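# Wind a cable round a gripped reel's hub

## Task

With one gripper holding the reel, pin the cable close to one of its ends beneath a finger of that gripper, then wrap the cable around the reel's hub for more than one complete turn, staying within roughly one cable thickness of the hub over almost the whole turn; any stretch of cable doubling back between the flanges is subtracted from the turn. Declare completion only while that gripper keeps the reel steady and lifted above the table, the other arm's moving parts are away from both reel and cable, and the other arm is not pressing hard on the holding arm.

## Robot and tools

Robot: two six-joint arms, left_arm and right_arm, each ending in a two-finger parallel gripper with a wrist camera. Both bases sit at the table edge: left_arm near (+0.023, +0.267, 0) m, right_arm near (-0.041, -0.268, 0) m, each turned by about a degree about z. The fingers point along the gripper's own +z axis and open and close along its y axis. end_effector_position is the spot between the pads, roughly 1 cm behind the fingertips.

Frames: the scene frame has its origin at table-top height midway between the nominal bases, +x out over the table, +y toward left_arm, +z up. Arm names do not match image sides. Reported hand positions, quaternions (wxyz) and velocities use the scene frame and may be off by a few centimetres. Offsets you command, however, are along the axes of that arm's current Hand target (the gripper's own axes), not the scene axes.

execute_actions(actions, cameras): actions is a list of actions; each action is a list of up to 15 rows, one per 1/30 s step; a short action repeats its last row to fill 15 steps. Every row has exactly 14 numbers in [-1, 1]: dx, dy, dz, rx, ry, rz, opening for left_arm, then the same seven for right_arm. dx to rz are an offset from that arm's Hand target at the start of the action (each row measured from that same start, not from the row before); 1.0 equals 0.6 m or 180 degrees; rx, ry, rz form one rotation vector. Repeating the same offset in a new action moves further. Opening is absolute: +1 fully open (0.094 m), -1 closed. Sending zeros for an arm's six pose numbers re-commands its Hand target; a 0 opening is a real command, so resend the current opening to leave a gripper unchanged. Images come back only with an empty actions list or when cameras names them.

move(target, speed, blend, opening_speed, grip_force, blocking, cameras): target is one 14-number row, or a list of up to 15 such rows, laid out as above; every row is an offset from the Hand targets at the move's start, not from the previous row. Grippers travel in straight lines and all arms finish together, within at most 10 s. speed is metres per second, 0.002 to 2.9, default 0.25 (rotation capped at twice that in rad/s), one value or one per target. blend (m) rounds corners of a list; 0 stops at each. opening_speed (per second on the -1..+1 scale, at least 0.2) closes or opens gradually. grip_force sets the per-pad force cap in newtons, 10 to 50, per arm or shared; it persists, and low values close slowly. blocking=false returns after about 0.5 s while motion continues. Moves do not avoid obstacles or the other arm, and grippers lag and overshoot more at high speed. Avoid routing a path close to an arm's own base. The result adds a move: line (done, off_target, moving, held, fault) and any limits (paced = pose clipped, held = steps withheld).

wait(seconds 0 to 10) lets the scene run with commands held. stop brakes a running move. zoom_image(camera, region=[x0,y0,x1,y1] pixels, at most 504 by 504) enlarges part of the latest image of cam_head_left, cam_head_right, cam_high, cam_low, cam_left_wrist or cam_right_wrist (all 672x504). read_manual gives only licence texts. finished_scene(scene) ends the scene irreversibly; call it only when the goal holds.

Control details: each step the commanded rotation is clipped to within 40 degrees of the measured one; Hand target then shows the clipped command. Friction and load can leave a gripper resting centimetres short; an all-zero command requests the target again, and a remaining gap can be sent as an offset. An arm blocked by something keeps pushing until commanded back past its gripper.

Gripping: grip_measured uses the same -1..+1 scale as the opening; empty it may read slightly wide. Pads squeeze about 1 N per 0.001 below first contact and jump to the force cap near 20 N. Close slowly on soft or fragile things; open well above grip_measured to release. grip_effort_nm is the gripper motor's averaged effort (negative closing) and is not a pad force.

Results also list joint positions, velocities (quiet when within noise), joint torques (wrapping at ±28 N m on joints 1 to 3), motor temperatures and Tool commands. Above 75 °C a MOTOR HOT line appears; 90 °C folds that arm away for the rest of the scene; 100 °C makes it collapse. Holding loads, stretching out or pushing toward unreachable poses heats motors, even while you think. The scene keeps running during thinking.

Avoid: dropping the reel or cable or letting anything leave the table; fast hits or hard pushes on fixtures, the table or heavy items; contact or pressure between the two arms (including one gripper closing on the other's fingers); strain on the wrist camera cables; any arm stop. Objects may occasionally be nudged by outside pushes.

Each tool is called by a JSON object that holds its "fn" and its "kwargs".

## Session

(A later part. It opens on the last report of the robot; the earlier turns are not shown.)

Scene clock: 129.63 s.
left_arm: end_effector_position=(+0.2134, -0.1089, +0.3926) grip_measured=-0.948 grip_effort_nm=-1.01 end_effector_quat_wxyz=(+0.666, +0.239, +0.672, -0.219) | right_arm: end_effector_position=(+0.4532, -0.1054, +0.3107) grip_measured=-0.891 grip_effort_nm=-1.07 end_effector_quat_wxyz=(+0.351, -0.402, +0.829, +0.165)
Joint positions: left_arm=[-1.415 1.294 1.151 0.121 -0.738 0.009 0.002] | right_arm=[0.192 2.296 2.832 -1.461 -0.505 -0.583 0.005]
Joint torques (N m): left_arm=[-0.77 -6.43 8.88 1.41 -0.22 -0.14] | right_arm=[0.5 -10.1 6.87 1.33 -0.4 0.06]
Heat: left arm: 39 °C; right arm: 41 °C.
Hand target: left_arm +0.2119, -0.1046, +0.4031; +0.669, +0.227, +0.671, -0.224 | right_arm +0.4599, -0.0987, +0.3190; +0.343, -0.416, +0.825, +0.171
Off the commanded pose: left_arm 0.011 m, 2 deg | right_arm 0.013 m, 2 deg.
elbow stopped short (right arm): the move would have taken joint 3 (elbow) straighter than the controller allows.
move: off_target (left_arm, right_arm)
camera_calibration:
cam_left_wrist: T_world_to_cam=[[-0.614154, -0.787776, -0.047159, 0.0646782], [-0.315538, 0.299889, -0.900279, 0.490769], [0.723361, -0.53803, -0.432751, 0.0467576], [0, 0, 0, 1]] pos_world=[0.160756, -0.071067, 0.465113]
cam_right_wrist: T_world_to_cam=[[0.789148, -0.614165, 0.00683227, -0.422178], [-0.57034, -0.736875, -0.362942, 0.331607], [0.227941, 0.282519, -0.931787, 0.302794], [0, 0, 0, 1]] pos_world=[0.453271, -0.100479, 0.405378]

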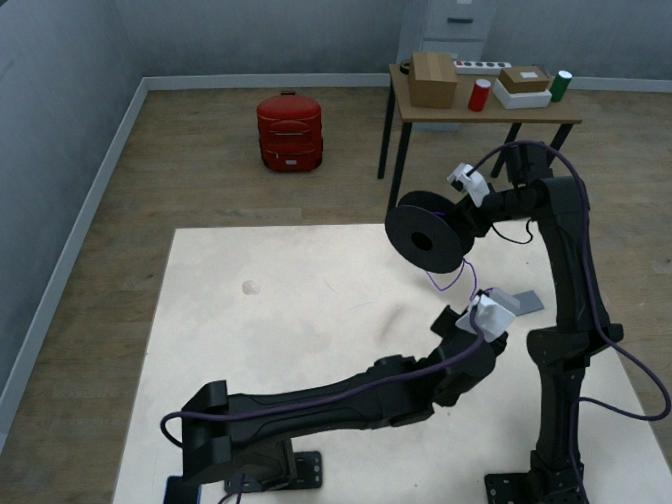

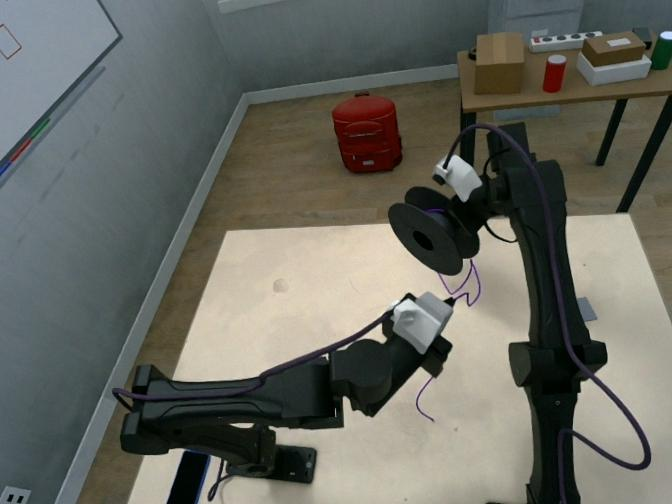

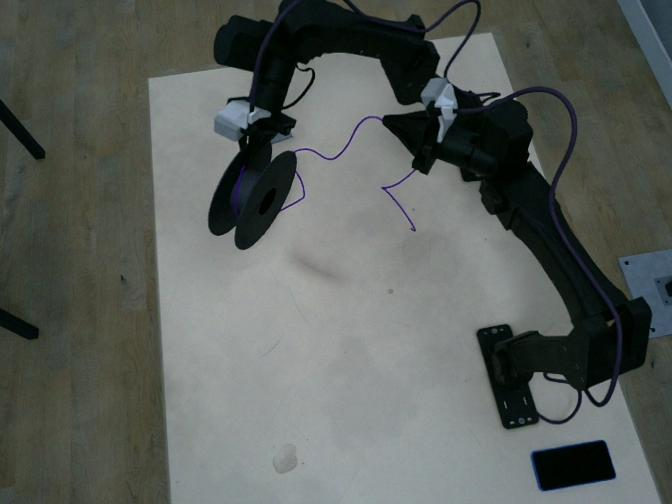

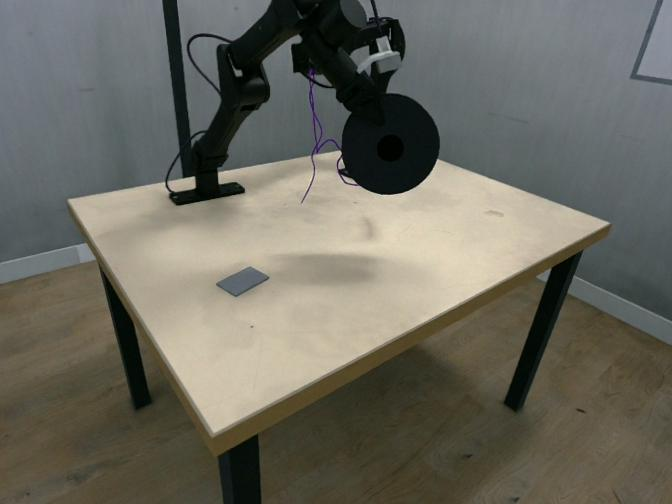

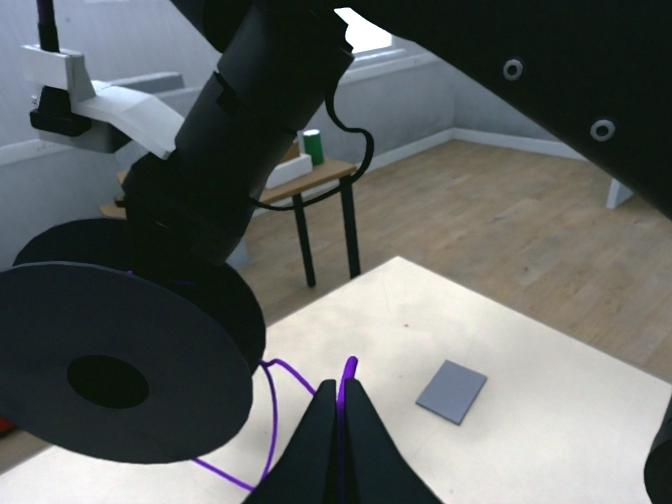

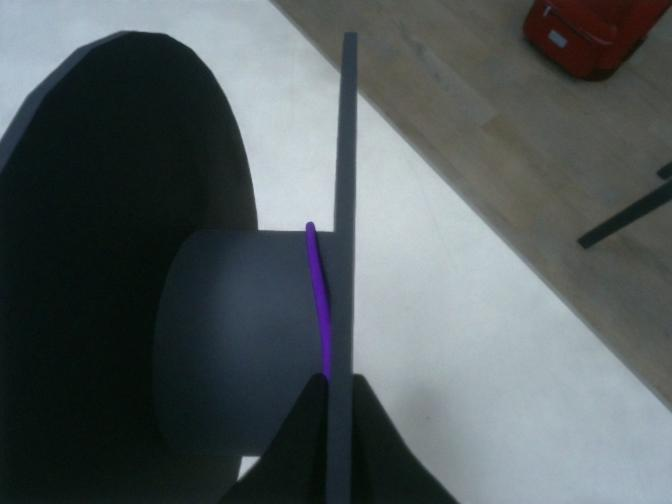

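{"fn": "move", "kwargs": {"target": [[-0.133,0.05,-0.0,0,0,0,-1,0,0,0,0,0,0,-1],[-0.14,0.3,0.0,0,0,0,-1,0,0,0,0,0,0,-1]], "speed": 0.15, "blend": 0.02, "cameras": ["all"]}}

{"fn": "zoom_image", "kwargs": {"camera": "cam_head_right", "region": [350, 130, 550, 330]}}

{"fn": "zoom_image", "kwargs": {"camera": "cam_high", "region": [180, 50, 450, 290]}}

Scene clock: 132.37 s.
left_arm: end_effector_position=(+0.3241, +0.0348, +0.4918) grip_measured=-0.948 grip_effort_nm=-1.02 end_effector_quat_wxyz=(+0.674, +0.226, +0.667, -0.223) | right_arm: end_effector_position=(+0.4532, -0.1054, +0.3108) grip_measured=-0.891 grip_effort_nm=-1.07 end_effector_quat_wxyz=(+0.351, -0.402, +0.829, +0.165)
Joint positions: left_arm=[-0.69 1.153 1.454 -0.293 -0.027 0.007 0.002] | right_arm=[0.192 2.296 2.832 -1.46 -0.505 -0.583 0.005]
Joint torques (N m): left_arm=[0.61 -4.97 5.39 1.58 0.12 -0.08] | right_arm=[0.5 -10.13 6.86 1.33 -0.4 0.06]
Heat: left arm: 40 °C; right arm: 41 °C.
Hand target: left_arm +0.3207, +0.0383, +0.4876; +0.669, +0.227, +0.671, -0.224 | right_arm +0.4598, -0.0987, +0.3189; +0.343, -0.416, +0.825, +0.171
Off the commanded pose: left_arm 0.006 m, 1 deg | right_arm 0.012 m, 2 deg.
elbow stopped short (right arm): the move would have taken joint 3 (elbow) straighter than the controller allows.
move: off_target (right_arm)
camera_calibration:
cam_left_wrist: T_world_to_cam=[[-0.602665, -0.797417, -0.0303352, 0.238872], [-0.31151, 0.270088, -0.911051, 0.576937], [0.734681, -0.539609, -0.411177, 0.0725823], [0, 0, 0, 1]] pos_world=[0.270357, 0.0738229, 0.562709]
cam_right_wrist: T_world_to_cam=[[0.788975, -0.614388, 0.00682897, -0.422199], [-0.570497, -0.736649, -0.363154, 0.331845], [0.228148, 0.282624, -0.931704, 0.302654], [0, 0, 0, 1]] pos_world=[0.453371, -0.100478, 0.405378]

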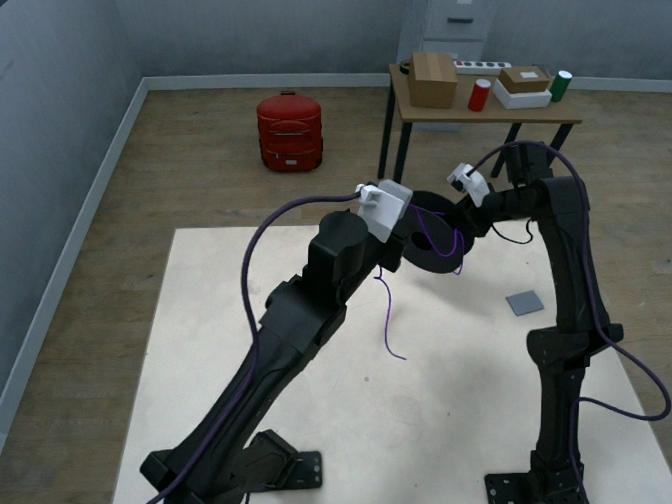

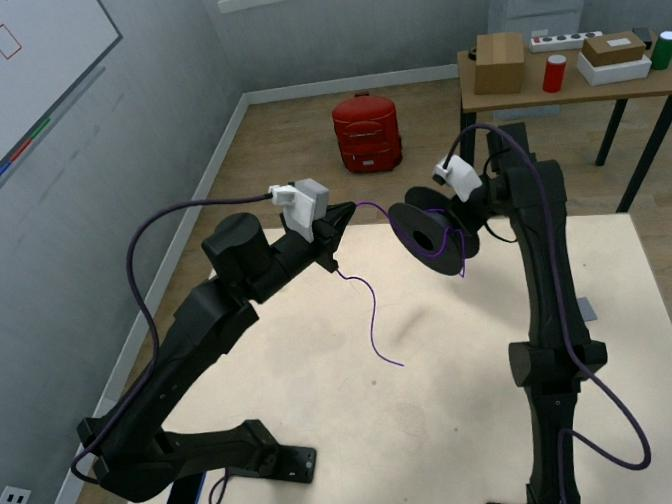

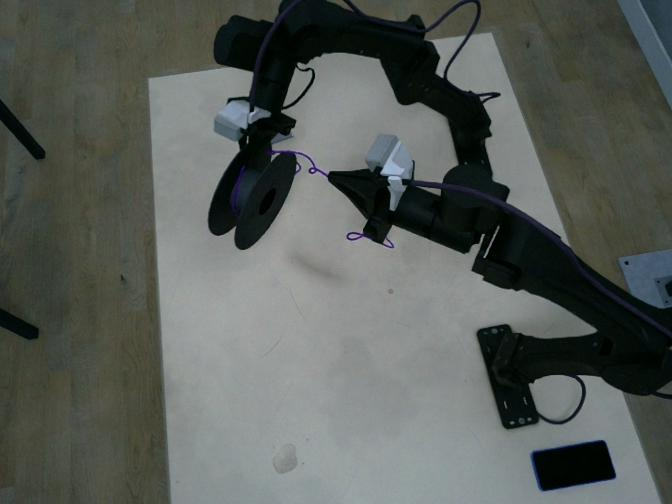

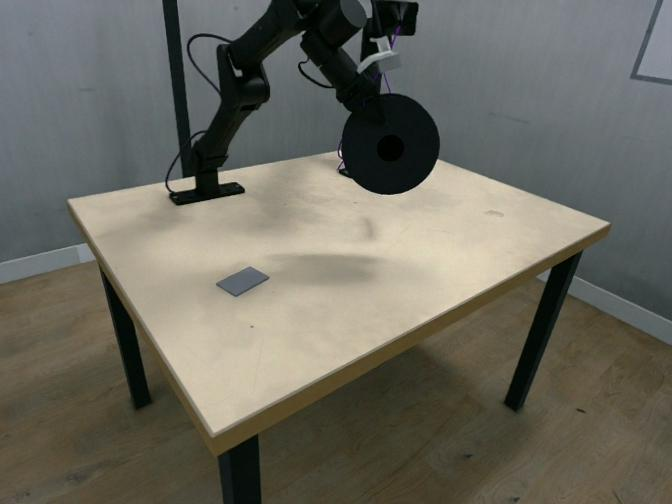

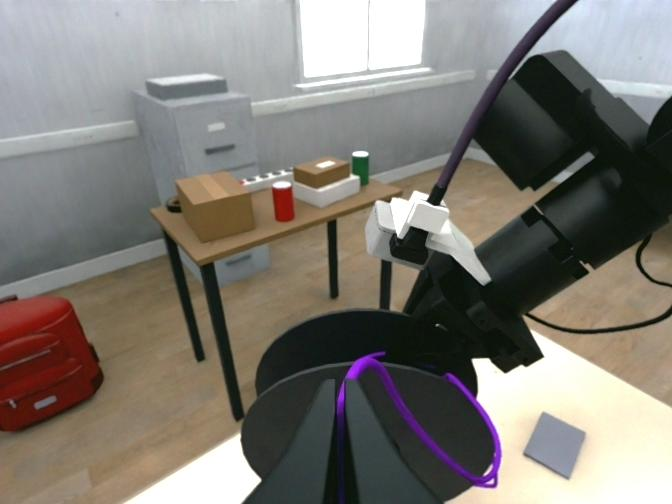

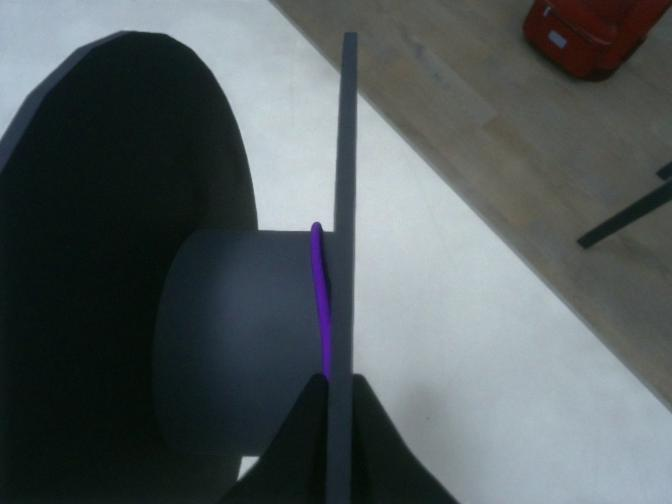

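Scaled by 2.520 from the camera's 672x504 image, which has a finer 960x720 frame.

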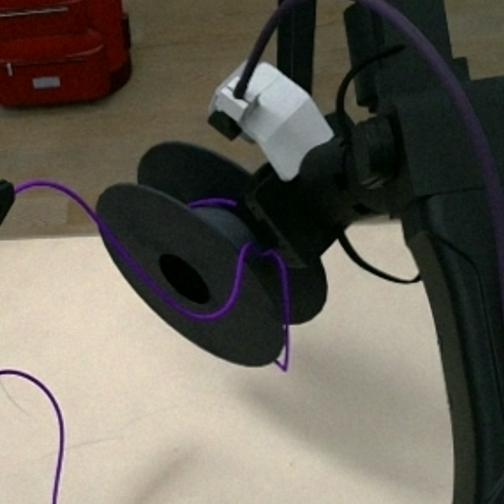

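Scaled by 1.867 from the camera's 672x504 image, which has a finer 960x720 frame.

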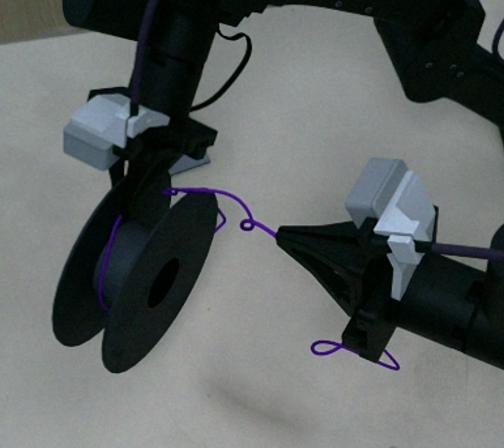

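{"fn": "move", "kwargs": {"target": [[-0.05,0.233,0.167,0,0,0,-1,0,0,0,0,0,0,-1],[0.2,0.533,0.333,0,0,0,-1,0,0,0,0,0,0,-1]], "speed": 0.15, "blend": 0.03, "cameras": ["all"]}}

{"fn": "zoom_image", "kwargs": {"camera": "cam_head_right", "region": [350, 130, 550, 330]}}

{"fn": "zoom_image", "kwargs": {"camera": "cam_high", "region": [140, 100, 410, 340]}}

Scene clock: 136.17 s.
left_arm: end_effector_position=(+0.6689, +0.1724, +0.3728) grip_measured=-0.948 grip_effort_nm=-1.02 end_effector_quat_wxyz=(+0.672, +0.224, +0.671, -0.219) | right_arm: end_effector_position=(+0.4535, -0.1053, +0.3110) grip_measured=-0.891 grip_effort_nm=-1.07 end_effector_quat_wxyz=(+0.352, -0.402, +0.829, +0.165)
Joint positions: left_arm=[0.007 2.234 2.179 0.055 0.663 0.007 0.002] | right_arm=[0.192 2.296 2.832 -1.459 -0.505 -0.583 0.005]
Joint torques (N m): left_arm=[0.35 -12.63 9.01 1.61 0.11 -0.04] | right_arm=[0.5 -10.13 6.89 1.31 -0.4 0.06]
Heat: left arm: 40 °C; right arm: 41 °C.
Hand target: left_arm +0.6730, +0.1731, +0.3678; +0.669, +0.227, +0.671, -0.224 | right_arm +0.4599, -0.0987, +0.3190; +0.343, -0.416, +0.825, +0.171
Off the commanded pose: left_arm 0.007 m, 1 deg | right_arm 0.012 m, 2 deg.
elbow stopped short (right arm): the move would have taken joint 3 (elbow) straighter than the controller allows.
move: off_target (right_arm)
camera_calibration:
cam_left_wrist: T_world_to_cam=[[-0.597698, -0.801158, -0.0300346, 0.550041], [-0.319407, 0.272318, -0.907647, 0.542419], [0.735347, -0.532906, -0.418659, -0.154139], [0, 0, 0, 1]] pos_world=[0.615357, 0.210818, 0.444313]
cam_right_wrist: T_world_to_cam=[[0.788976, -0.614374, 0.00788683, -0.422711], [-0.569936, -0.736584, -0.364166, 0.332139], [0.229543, 0.282823, -0.931301, 0.302041], [0, 0, 0, 1]] pos_world=[0.453476, -0.100478, 0.405578]

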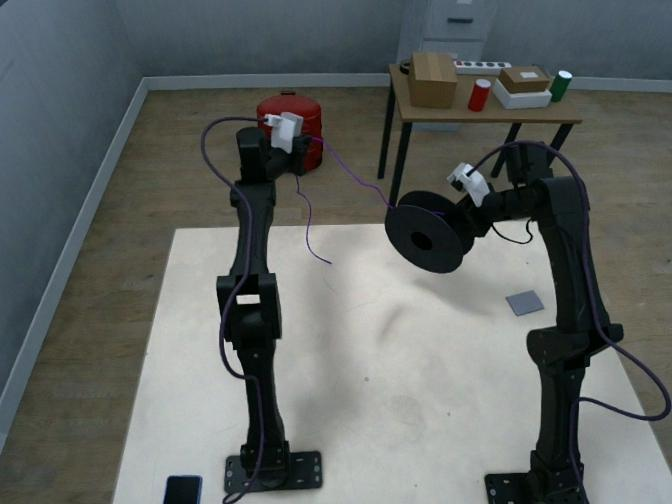

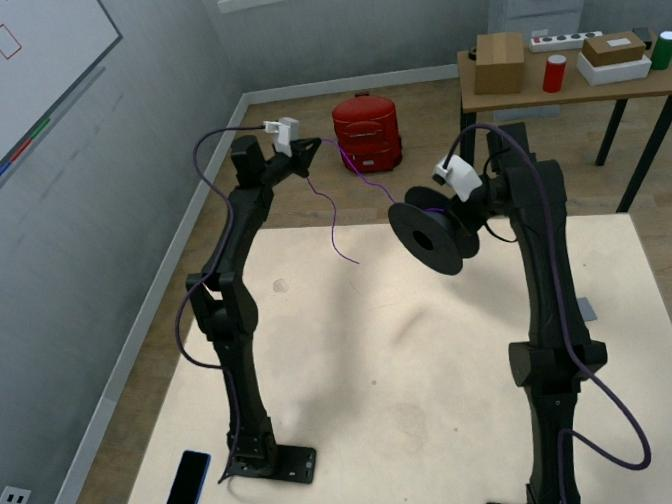

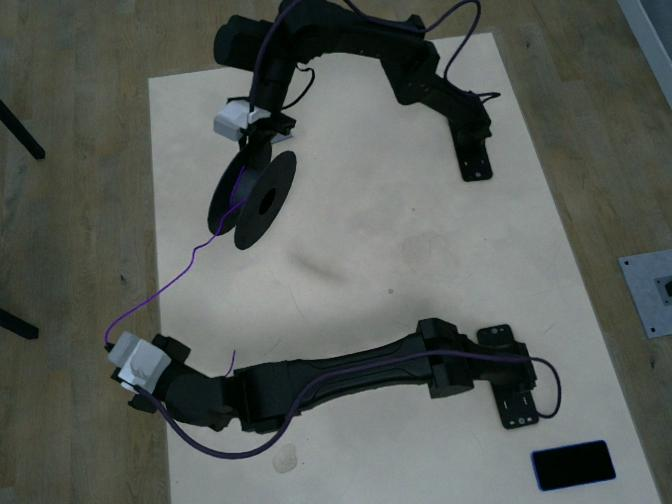

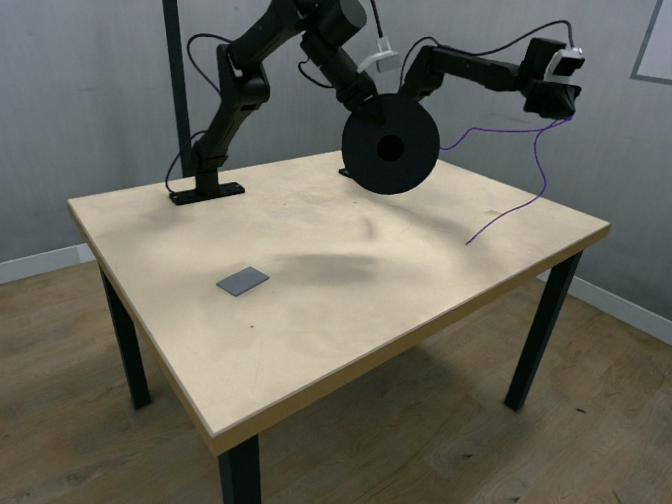

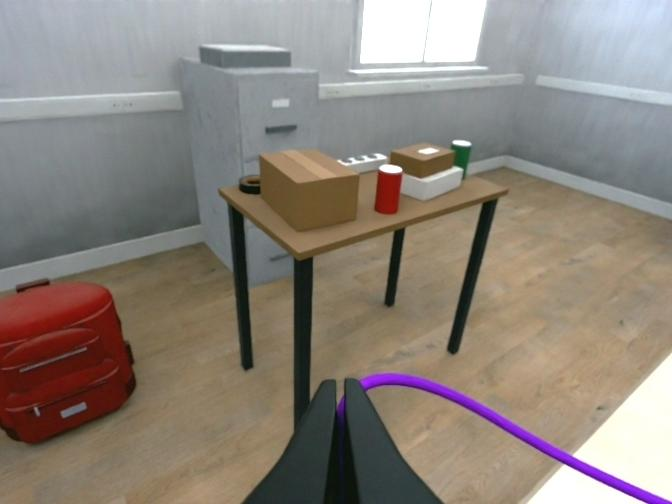

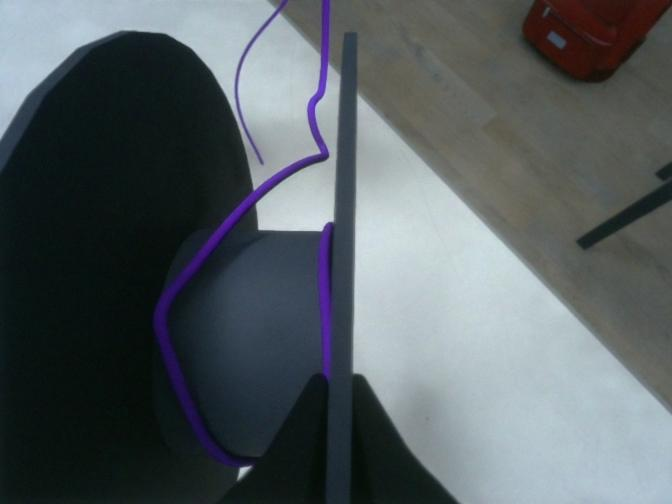

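Scaled by 2.520 from the camera's 672x504 image, which has a finer 960x720 frame.

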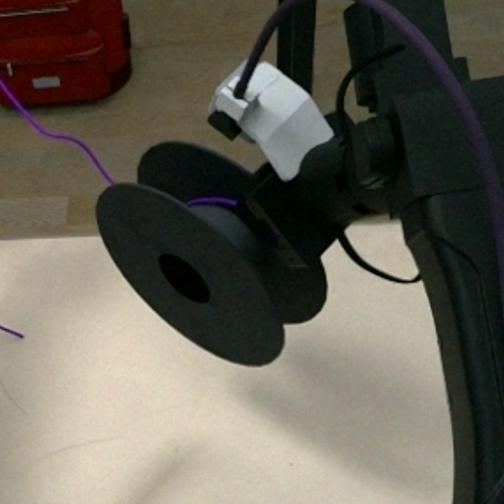

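Scaled by 1.867 from the camera's 672x504 image, which has a finer 960x720 frame.

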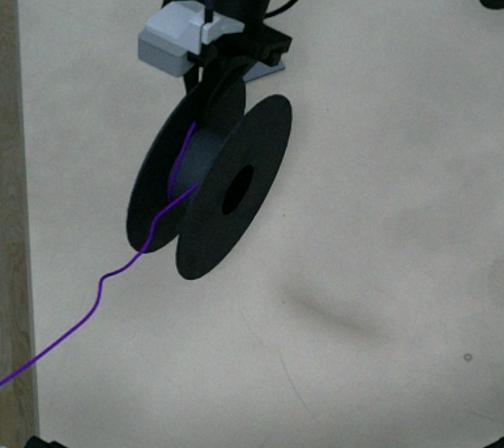

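{"fn": "move", "kwargs": {"target": [[0.37,0.06,0,0,0,0,-1,0,0,0,0,0,0,-1]], "speed": 0.15, "cameras": ["all"]}}

{"fn": "zoom_image", "kwargs": {"camera": "cam_high", "region": [140, 100, 410, 340]}}

Scene clock: 138.73 s.
left_arm: end_effector_position=(+0.6937, +0.1975, +0.1664) grip_measured=-0.948 grip_effort_nm=-1.01 end_effector_quat_wxyz=(+0.678, +0.232, +0.661, -0.221) | right_arm: end_effector_position=(+0.4540, -0.1053, +0.3113) grip_measured=-0.891 grip_effort_nm=-1.07 end_effector_quat_wxyz=(+0.353, -0.402, +0.829, +0.164)
Joint positions: left_arm=[0.057 2.509 1.803 0.73 0.727 0.007 0.002] | right_arm=[0.192 2.296 2.832 -1.456 -0.504 -0.582 0.005]
Joint torques (N m): left_arm=[0.87 -13.78 6.04 1.61 0.02 -0.03] | right_arm=[0.49 -10.13 6.87 1.3 -0.41 0.06]
Heat: left arm: 40 °C; right arm: 40 °C.
Hand target: left_arm +0.6943, +0.2029, +0.1460; +0.669, +0.227, +0.671, -0.224 | right_arm +0.4598, -0.0987, +0.3189; +0.343, -0.416, +0.825, +0.171
Off the commanded pose: left_arm 0.021 m, 2 deg | right_arm 0.012 m, 2 deg.
elbow stopped short (right arm): the move would have taken joint 3 (elbow) straighter than the controller allows.
move: off_target (left_arm, right_arm)
camera_calibration:
cam_left_wrist: T_world_to_cam=[[-0.60774, -0.792771, -0.0465293, 0.586762], [-0.293082, 0.278361, -0.914668, 0.33786], [0.738075, -0.542244, -0.401518, -0.248398], [0, 0, 0, 1]] pos_world=[0.638956, 0.236428, 0.236595]
cam_right_wrist: T_world_to_cam=[[0.788683, -0.614724, 0.00967905, -0.423586], [-0.569372, -0.736256, -0.365708, 0.332864], [0.231935, 0.282917, -0.930679, 0.301014], [0, 0, 0, 1]] pos_world=[0.453783, -0.100477, 0.405978]

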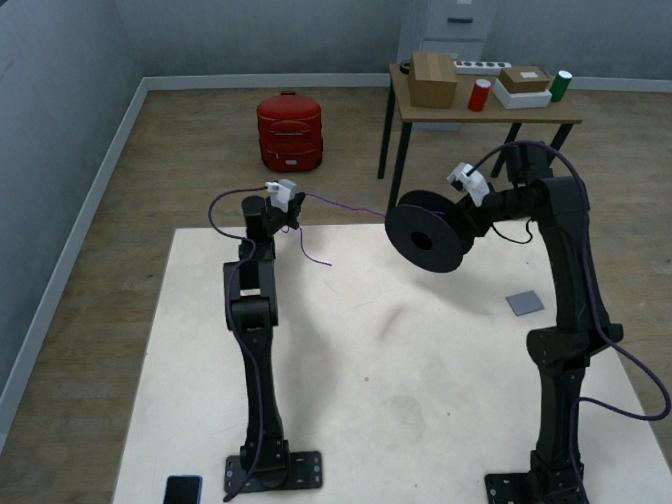

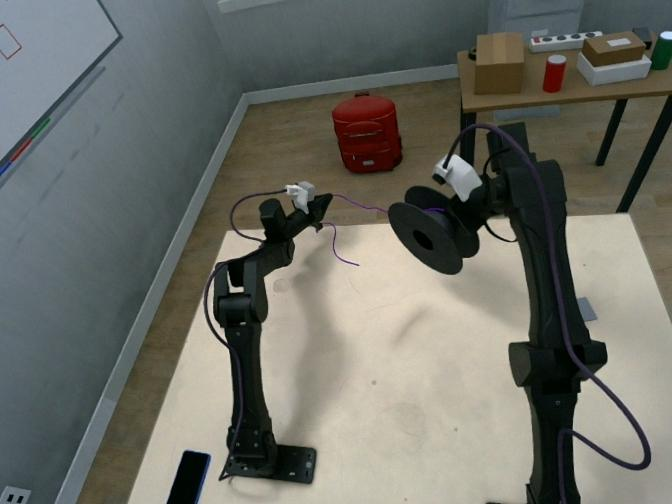

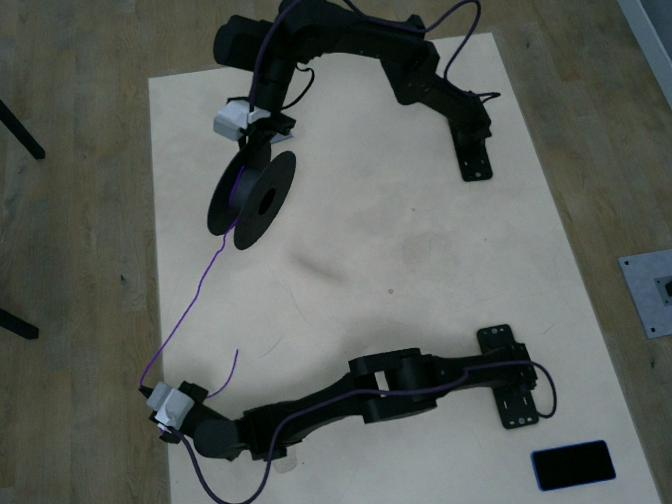

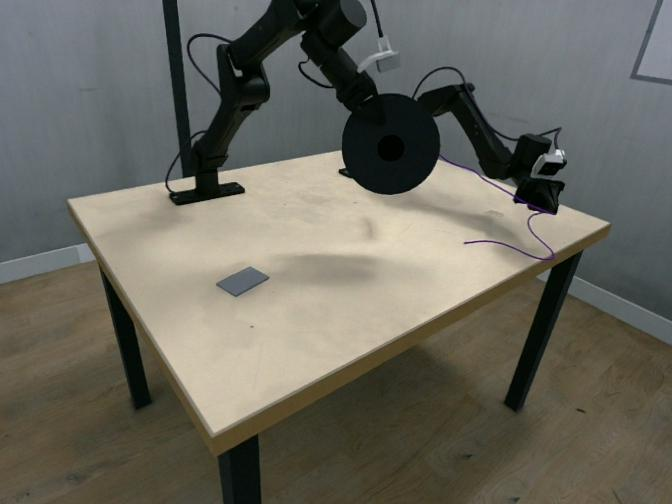

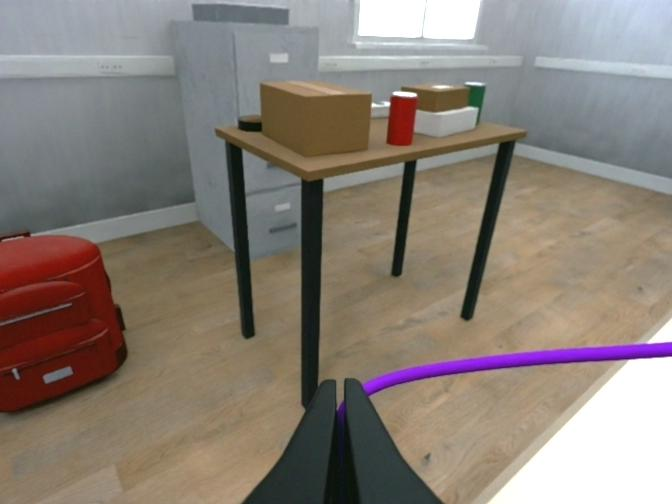

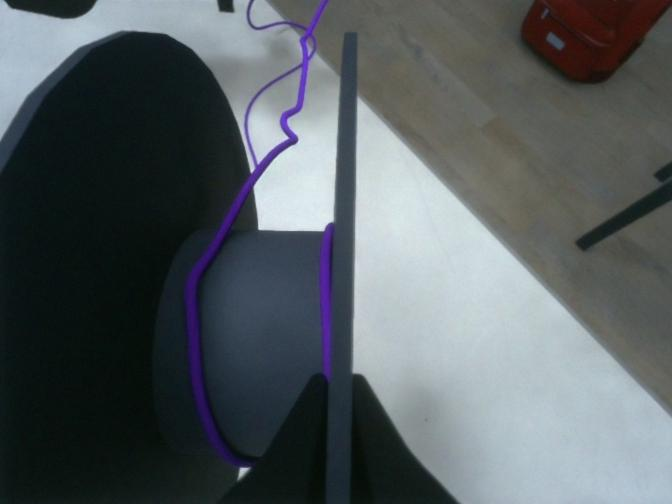

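Scaled by 1.867 from the camera's 672x504 image, which has a finer 960x720 frame.

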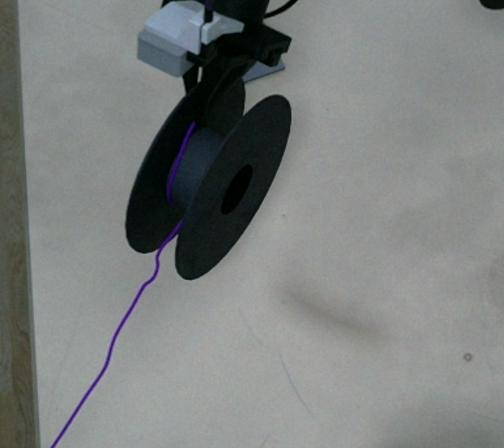

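{"fn": "move", "kwargs": {"target": [[0.017,0.05,0,0,0,0,-1,0,0,0,0,0,0,-1],[0.13,-0.193,0,0,0,0,-1,0,0,0,0,0,0,-1],[0.138,-0.44,-0.08,0,0,0,-1,0,0,0,0,0,0,-1]], "speed": 0.12, "blend": [0,0.03,0], "cameras": ["all"]}}

{"fn": "zoom_image", "kwargs": {"camera": "cam_head_right", "region": [350, 130, 550, 330]}}

{"fn": "zoom_image", "kwargs": {"camera": "cam_high", "region": [140, 100, 410, 340]}}

Scene clock: 143.13 s.
left_arm: end_effector_position=(+0.4973, +0.0188, +0.0611) grip_measured=-0.948 grip_effort_nm=-1.02 end_effector_quat_wxyz=(+0.671, +0.234, +0.665, -0.229) | right_arm: end_effector_position=(+0.4571, -0.1029, +0.3081) grip_measured=-0.891 grip_effort_nm=-1.07 end_effector_quat_wxyz=(+0.353, -0.403, +0.828, +0.164)
Joint positions: left_arm=[-0.41 2.383 0.883 1.506 0.275 0.008 0.002] | right_arm=[0.196 2.305 2.832 -1.445 -0.503 -0.58 0.005]
Joint torques (N m): left_arm=[-0.16 -13.38 2.28 1.61 -0.22 -0.07] | right_arm=[0.16 -10.89 6.91 1.2 -0.42 0.02]
Heat: left arm: 42 °C; right arm: 40 °C.
Hand target: left_arm +0.4965, +0.0220, +0.0624; +0.669, +0.227, +0.671, -0.224 | right_arm +0.4598, -0.0987, +0.3190; +0.343, -0.416, +0.825, +0.171
Off the commanded pose: left_arm 0.004 m, 1 deg | right_arm 0.012 m, 2 deg.
elbow stopped short (right arm): the move would have taken joint 3 (elbow) straighter than the controller allows.
move: off_target (right_arm)
camera_calibration:
cam_left_wrist: T_world_to_cam=[[-0.619892, -0.783991, -0.0330373, 0.325936], [-0.30611, 0.280375, -0.909773, 0.239954], [0.722516, -0.553848, -0.41379, -0.233846], [0, 0, 0, 1]] pos_world=[0.444455, 0.058739, 0.132309]
cam_right_wrist: T_world_to_cam=[[0.789697, -0.613415, 0.00998478, -0.424903], [-0.567977, -0.737159, -0.366059, 0.334583], [0.231906, 0.283404, -0.930538, 0.296665], [0, 0, 0, 1]] pos_world=[0.456782, -0.098077, 0.402778]

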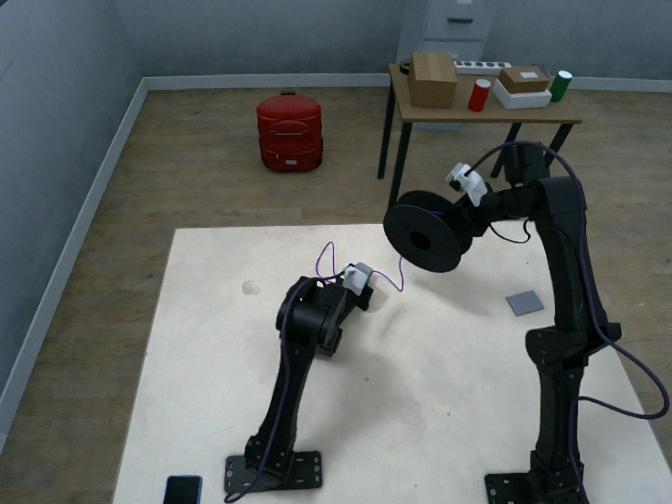

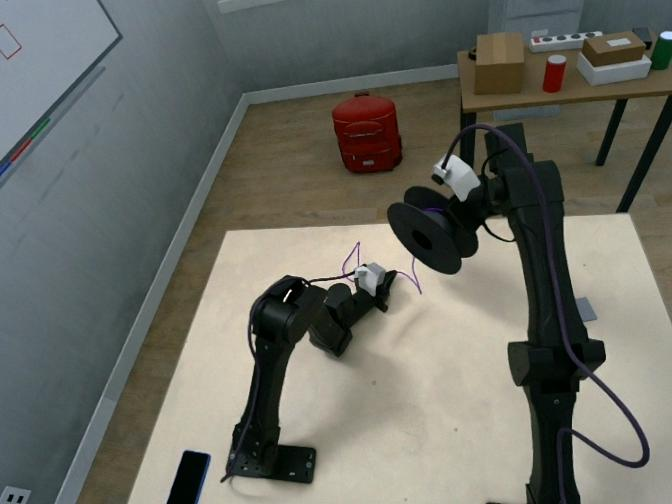

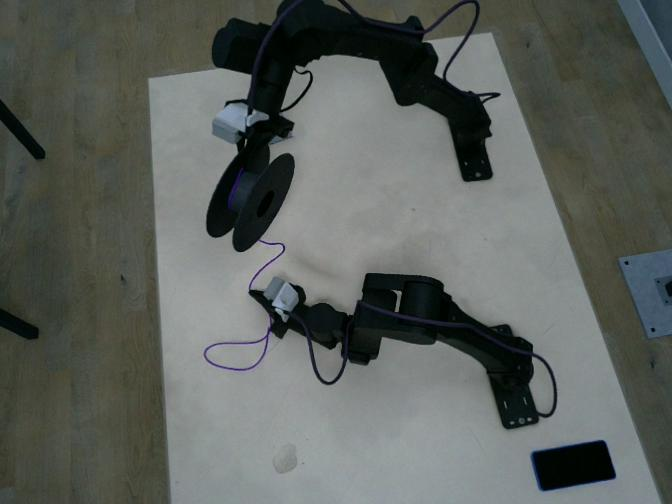

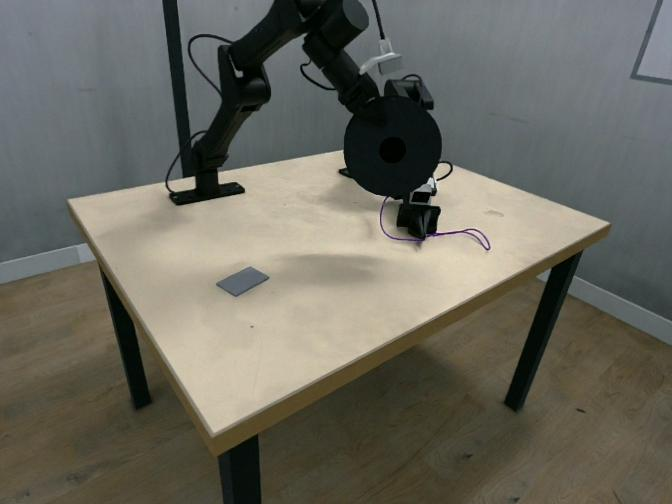

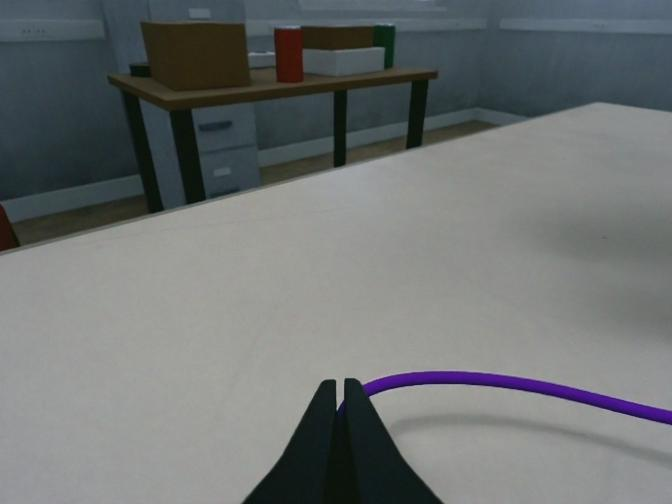

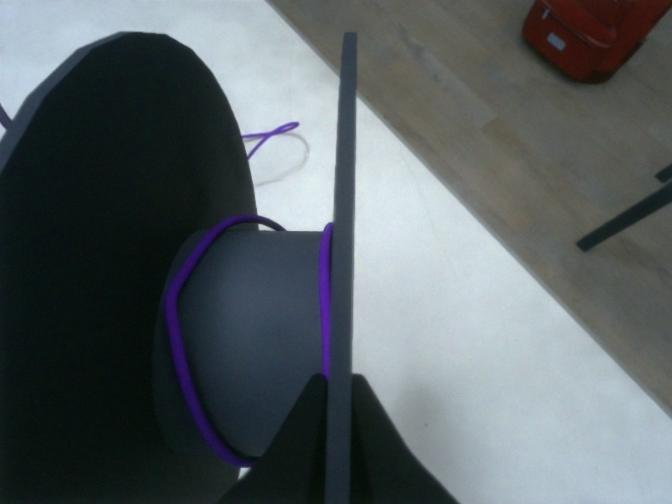

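Scaled by 2.520 from the camera's 672x504 image, which has a finer 960x720 frame.

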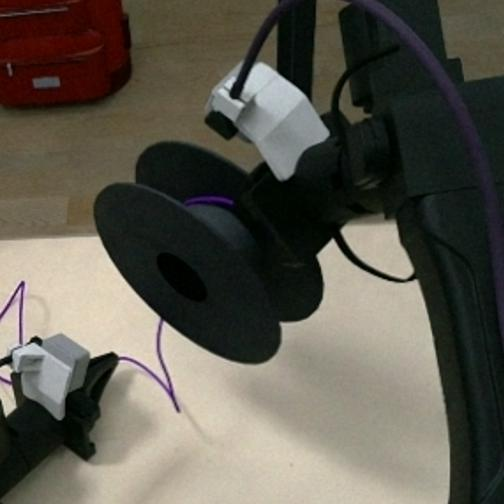

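Scaled by 1.867 from the camera's 672x504 image, which has a finer 960x720 frame.

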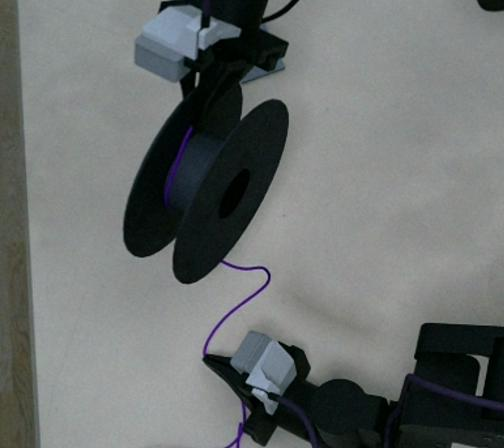

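{"fn": "move", "kwargs": {"target": [[-0.017,-0.32,-0.05,0,0,0,-1,0,0,0,0,0,0,-1],[-0.233,-0.52,-0.05,0,0,0,-1,0,0,0,0,0,0,-1],[-0.333,-0.487,-0.2,0,0,0,-1,0,0,0,0,0,0,-1]], "speed": 0.12, "blend": 0.03, "cameras": ["all"]}}

{"fn": "zoom_image", "kwargs": {"camera": "cam_head_right", "region": [350, 130, 550, 330]}}

{"fn": "zoom_image", "kwargs": {"camera": "cam_high", "region": [180, 50, 450, 290]}}

Scene clock: 148.37 s.
left_arm: end_effector_position=(+0.2261, -0.1457, +0.2650) grip_measured=-0.948 grip_effort_nm=-1.01 end_effector_quat_wxyz=(+0.671, +0.229, +0.667, -0.231) | right_arm: end_effector_position=(+0.4567, -0.1030, +0.3078) grip_measured=-0.891 grip_effort_nm=-1.07 end_effector_quat_wxyz=(+0.352, -0.403, +0.829, +0.165)
Joint positions: left_arm=[-1.393 1.551 0.818 0.74 -0.713 0.005 0.002] | right_arm=[0.196 2.305 2.832 -1.448 -0.503 -0.58 0.005]
Joint torques (N m): left_arm=[-0.66 -9.1 5.15 1.5 -0.24 -0.09] | right_arm=[0.14 -10.89 6.9 1.21 -0.42 0.02]
Heat: left arm: 43 °C; right arm: 42 °C.
Hand target: left_arm +0.2247, -0.1394, +0.2618; +0.669, +0.227, +0.671, -0.224 | right_arm +0.4598, -0.0987, +0.3190; +0.343, -0.416, +0.825, +0.171
Off the commanded pose: left_arm 0.007 m, 1 deg | right_arm 0.012 m, 2 deg.
elbow stopped short (right arm): the move would have taken joint 3 (elbow) straighter than the controller allows.
move: off_target (right_arm)
camera_calibration:
cam_left_wrist: T_world_to_cam=[[-0.61678, -0.786803, -0.0228954, 0.031838], [-0.311992, 0.27107, -0.910594, 0.388681], [0.722664, -0.554493, -0.412667, -0.0451843], [0, 0, 0, 1]] pos_world=[0.173556, -0.105364, 0.336013]
cam_right_wrist: T_world_to_cam=[[0.789669, -0.613476, 0.00837554, -0.424083], [-0.568866, -0.737223, -0.364547, 0.334147], [0.229816, 0.283107, -0.931147, 0.297605], [0, 0, 0, 1]] pos_world=[0.456576, -0.0980779, 0.402478]

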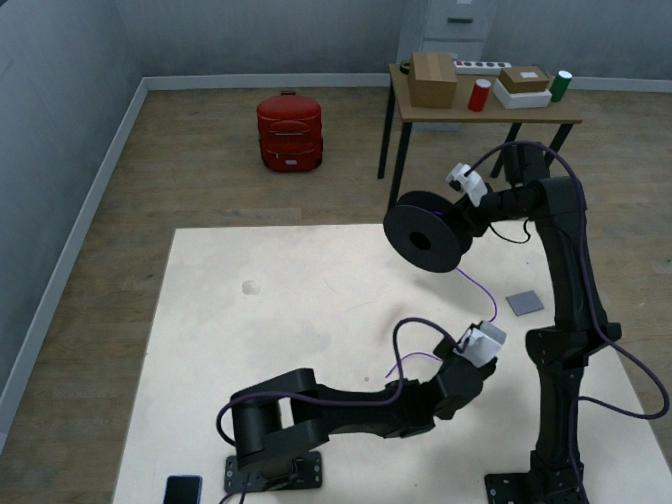

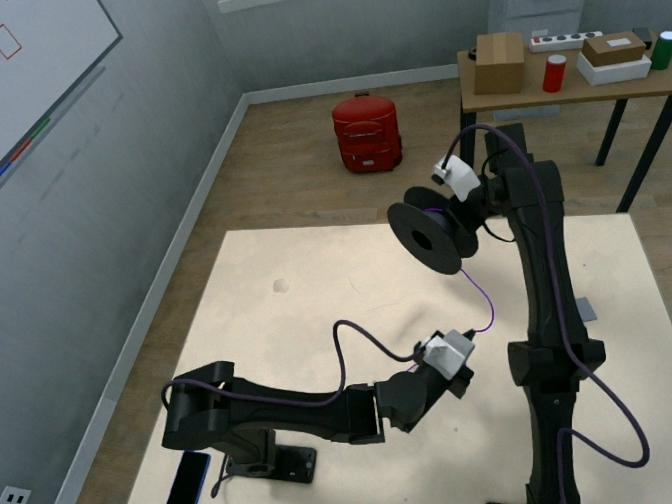

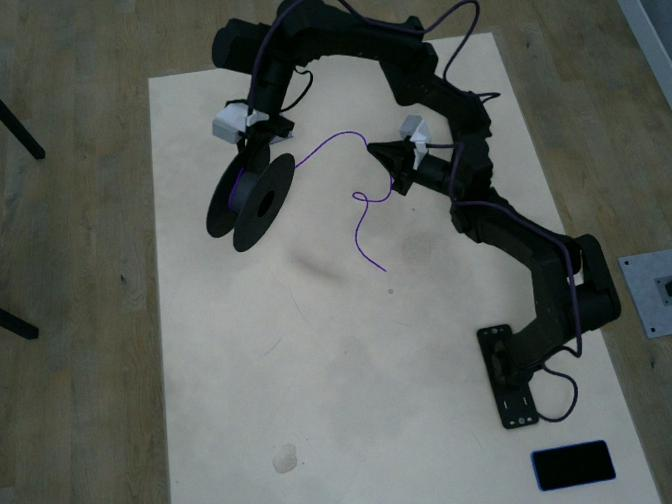

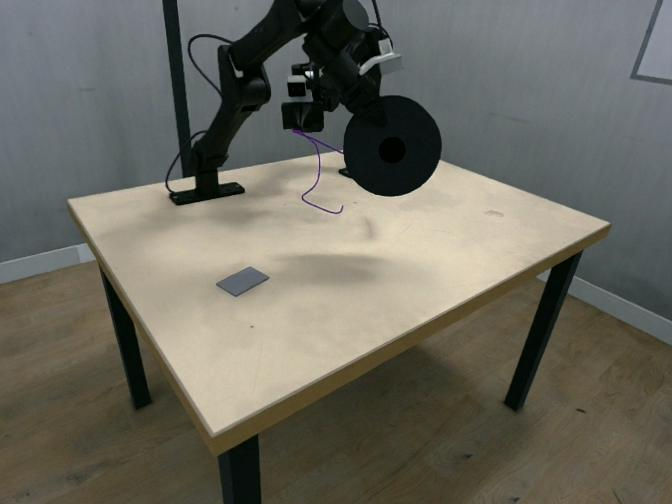

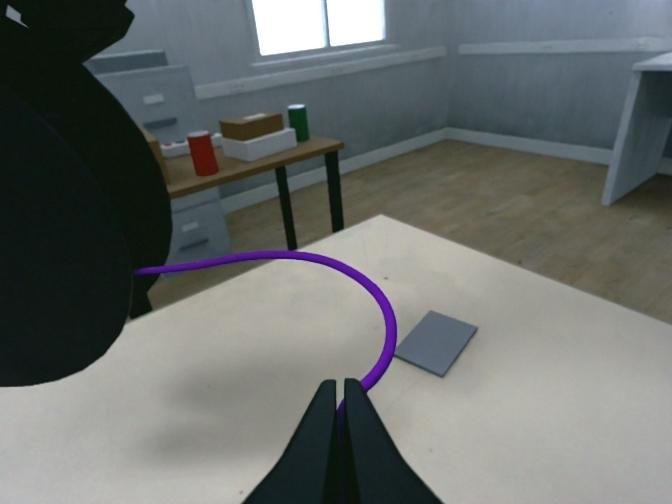

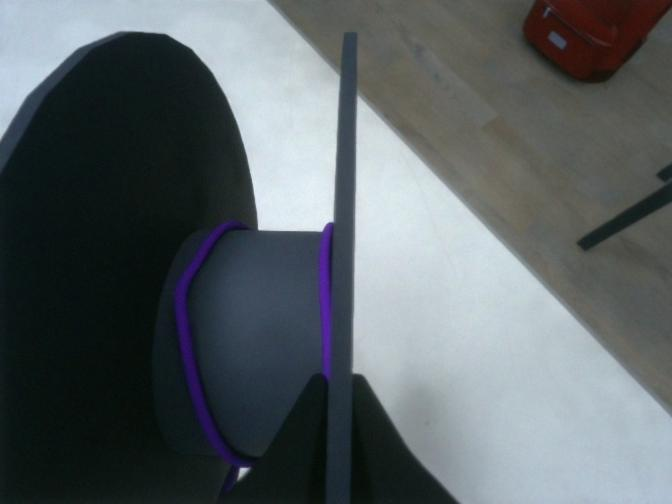

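Scaled by 2.520 from the camera's 672x504 image, which has a finer 960x720 frame.

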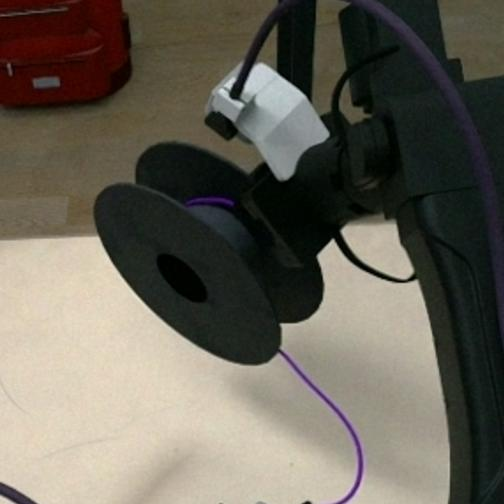

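Scaled by 1.867 from the camera's 672x504 image, which has a finer 960x720 frame.

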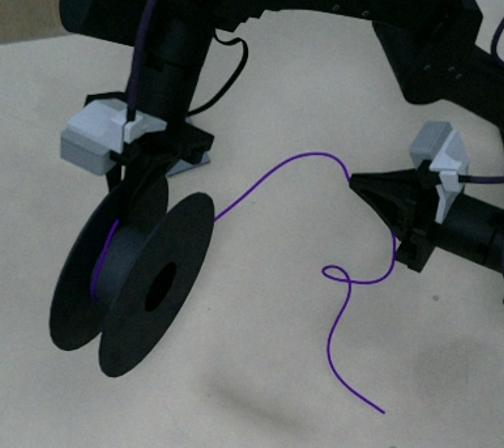

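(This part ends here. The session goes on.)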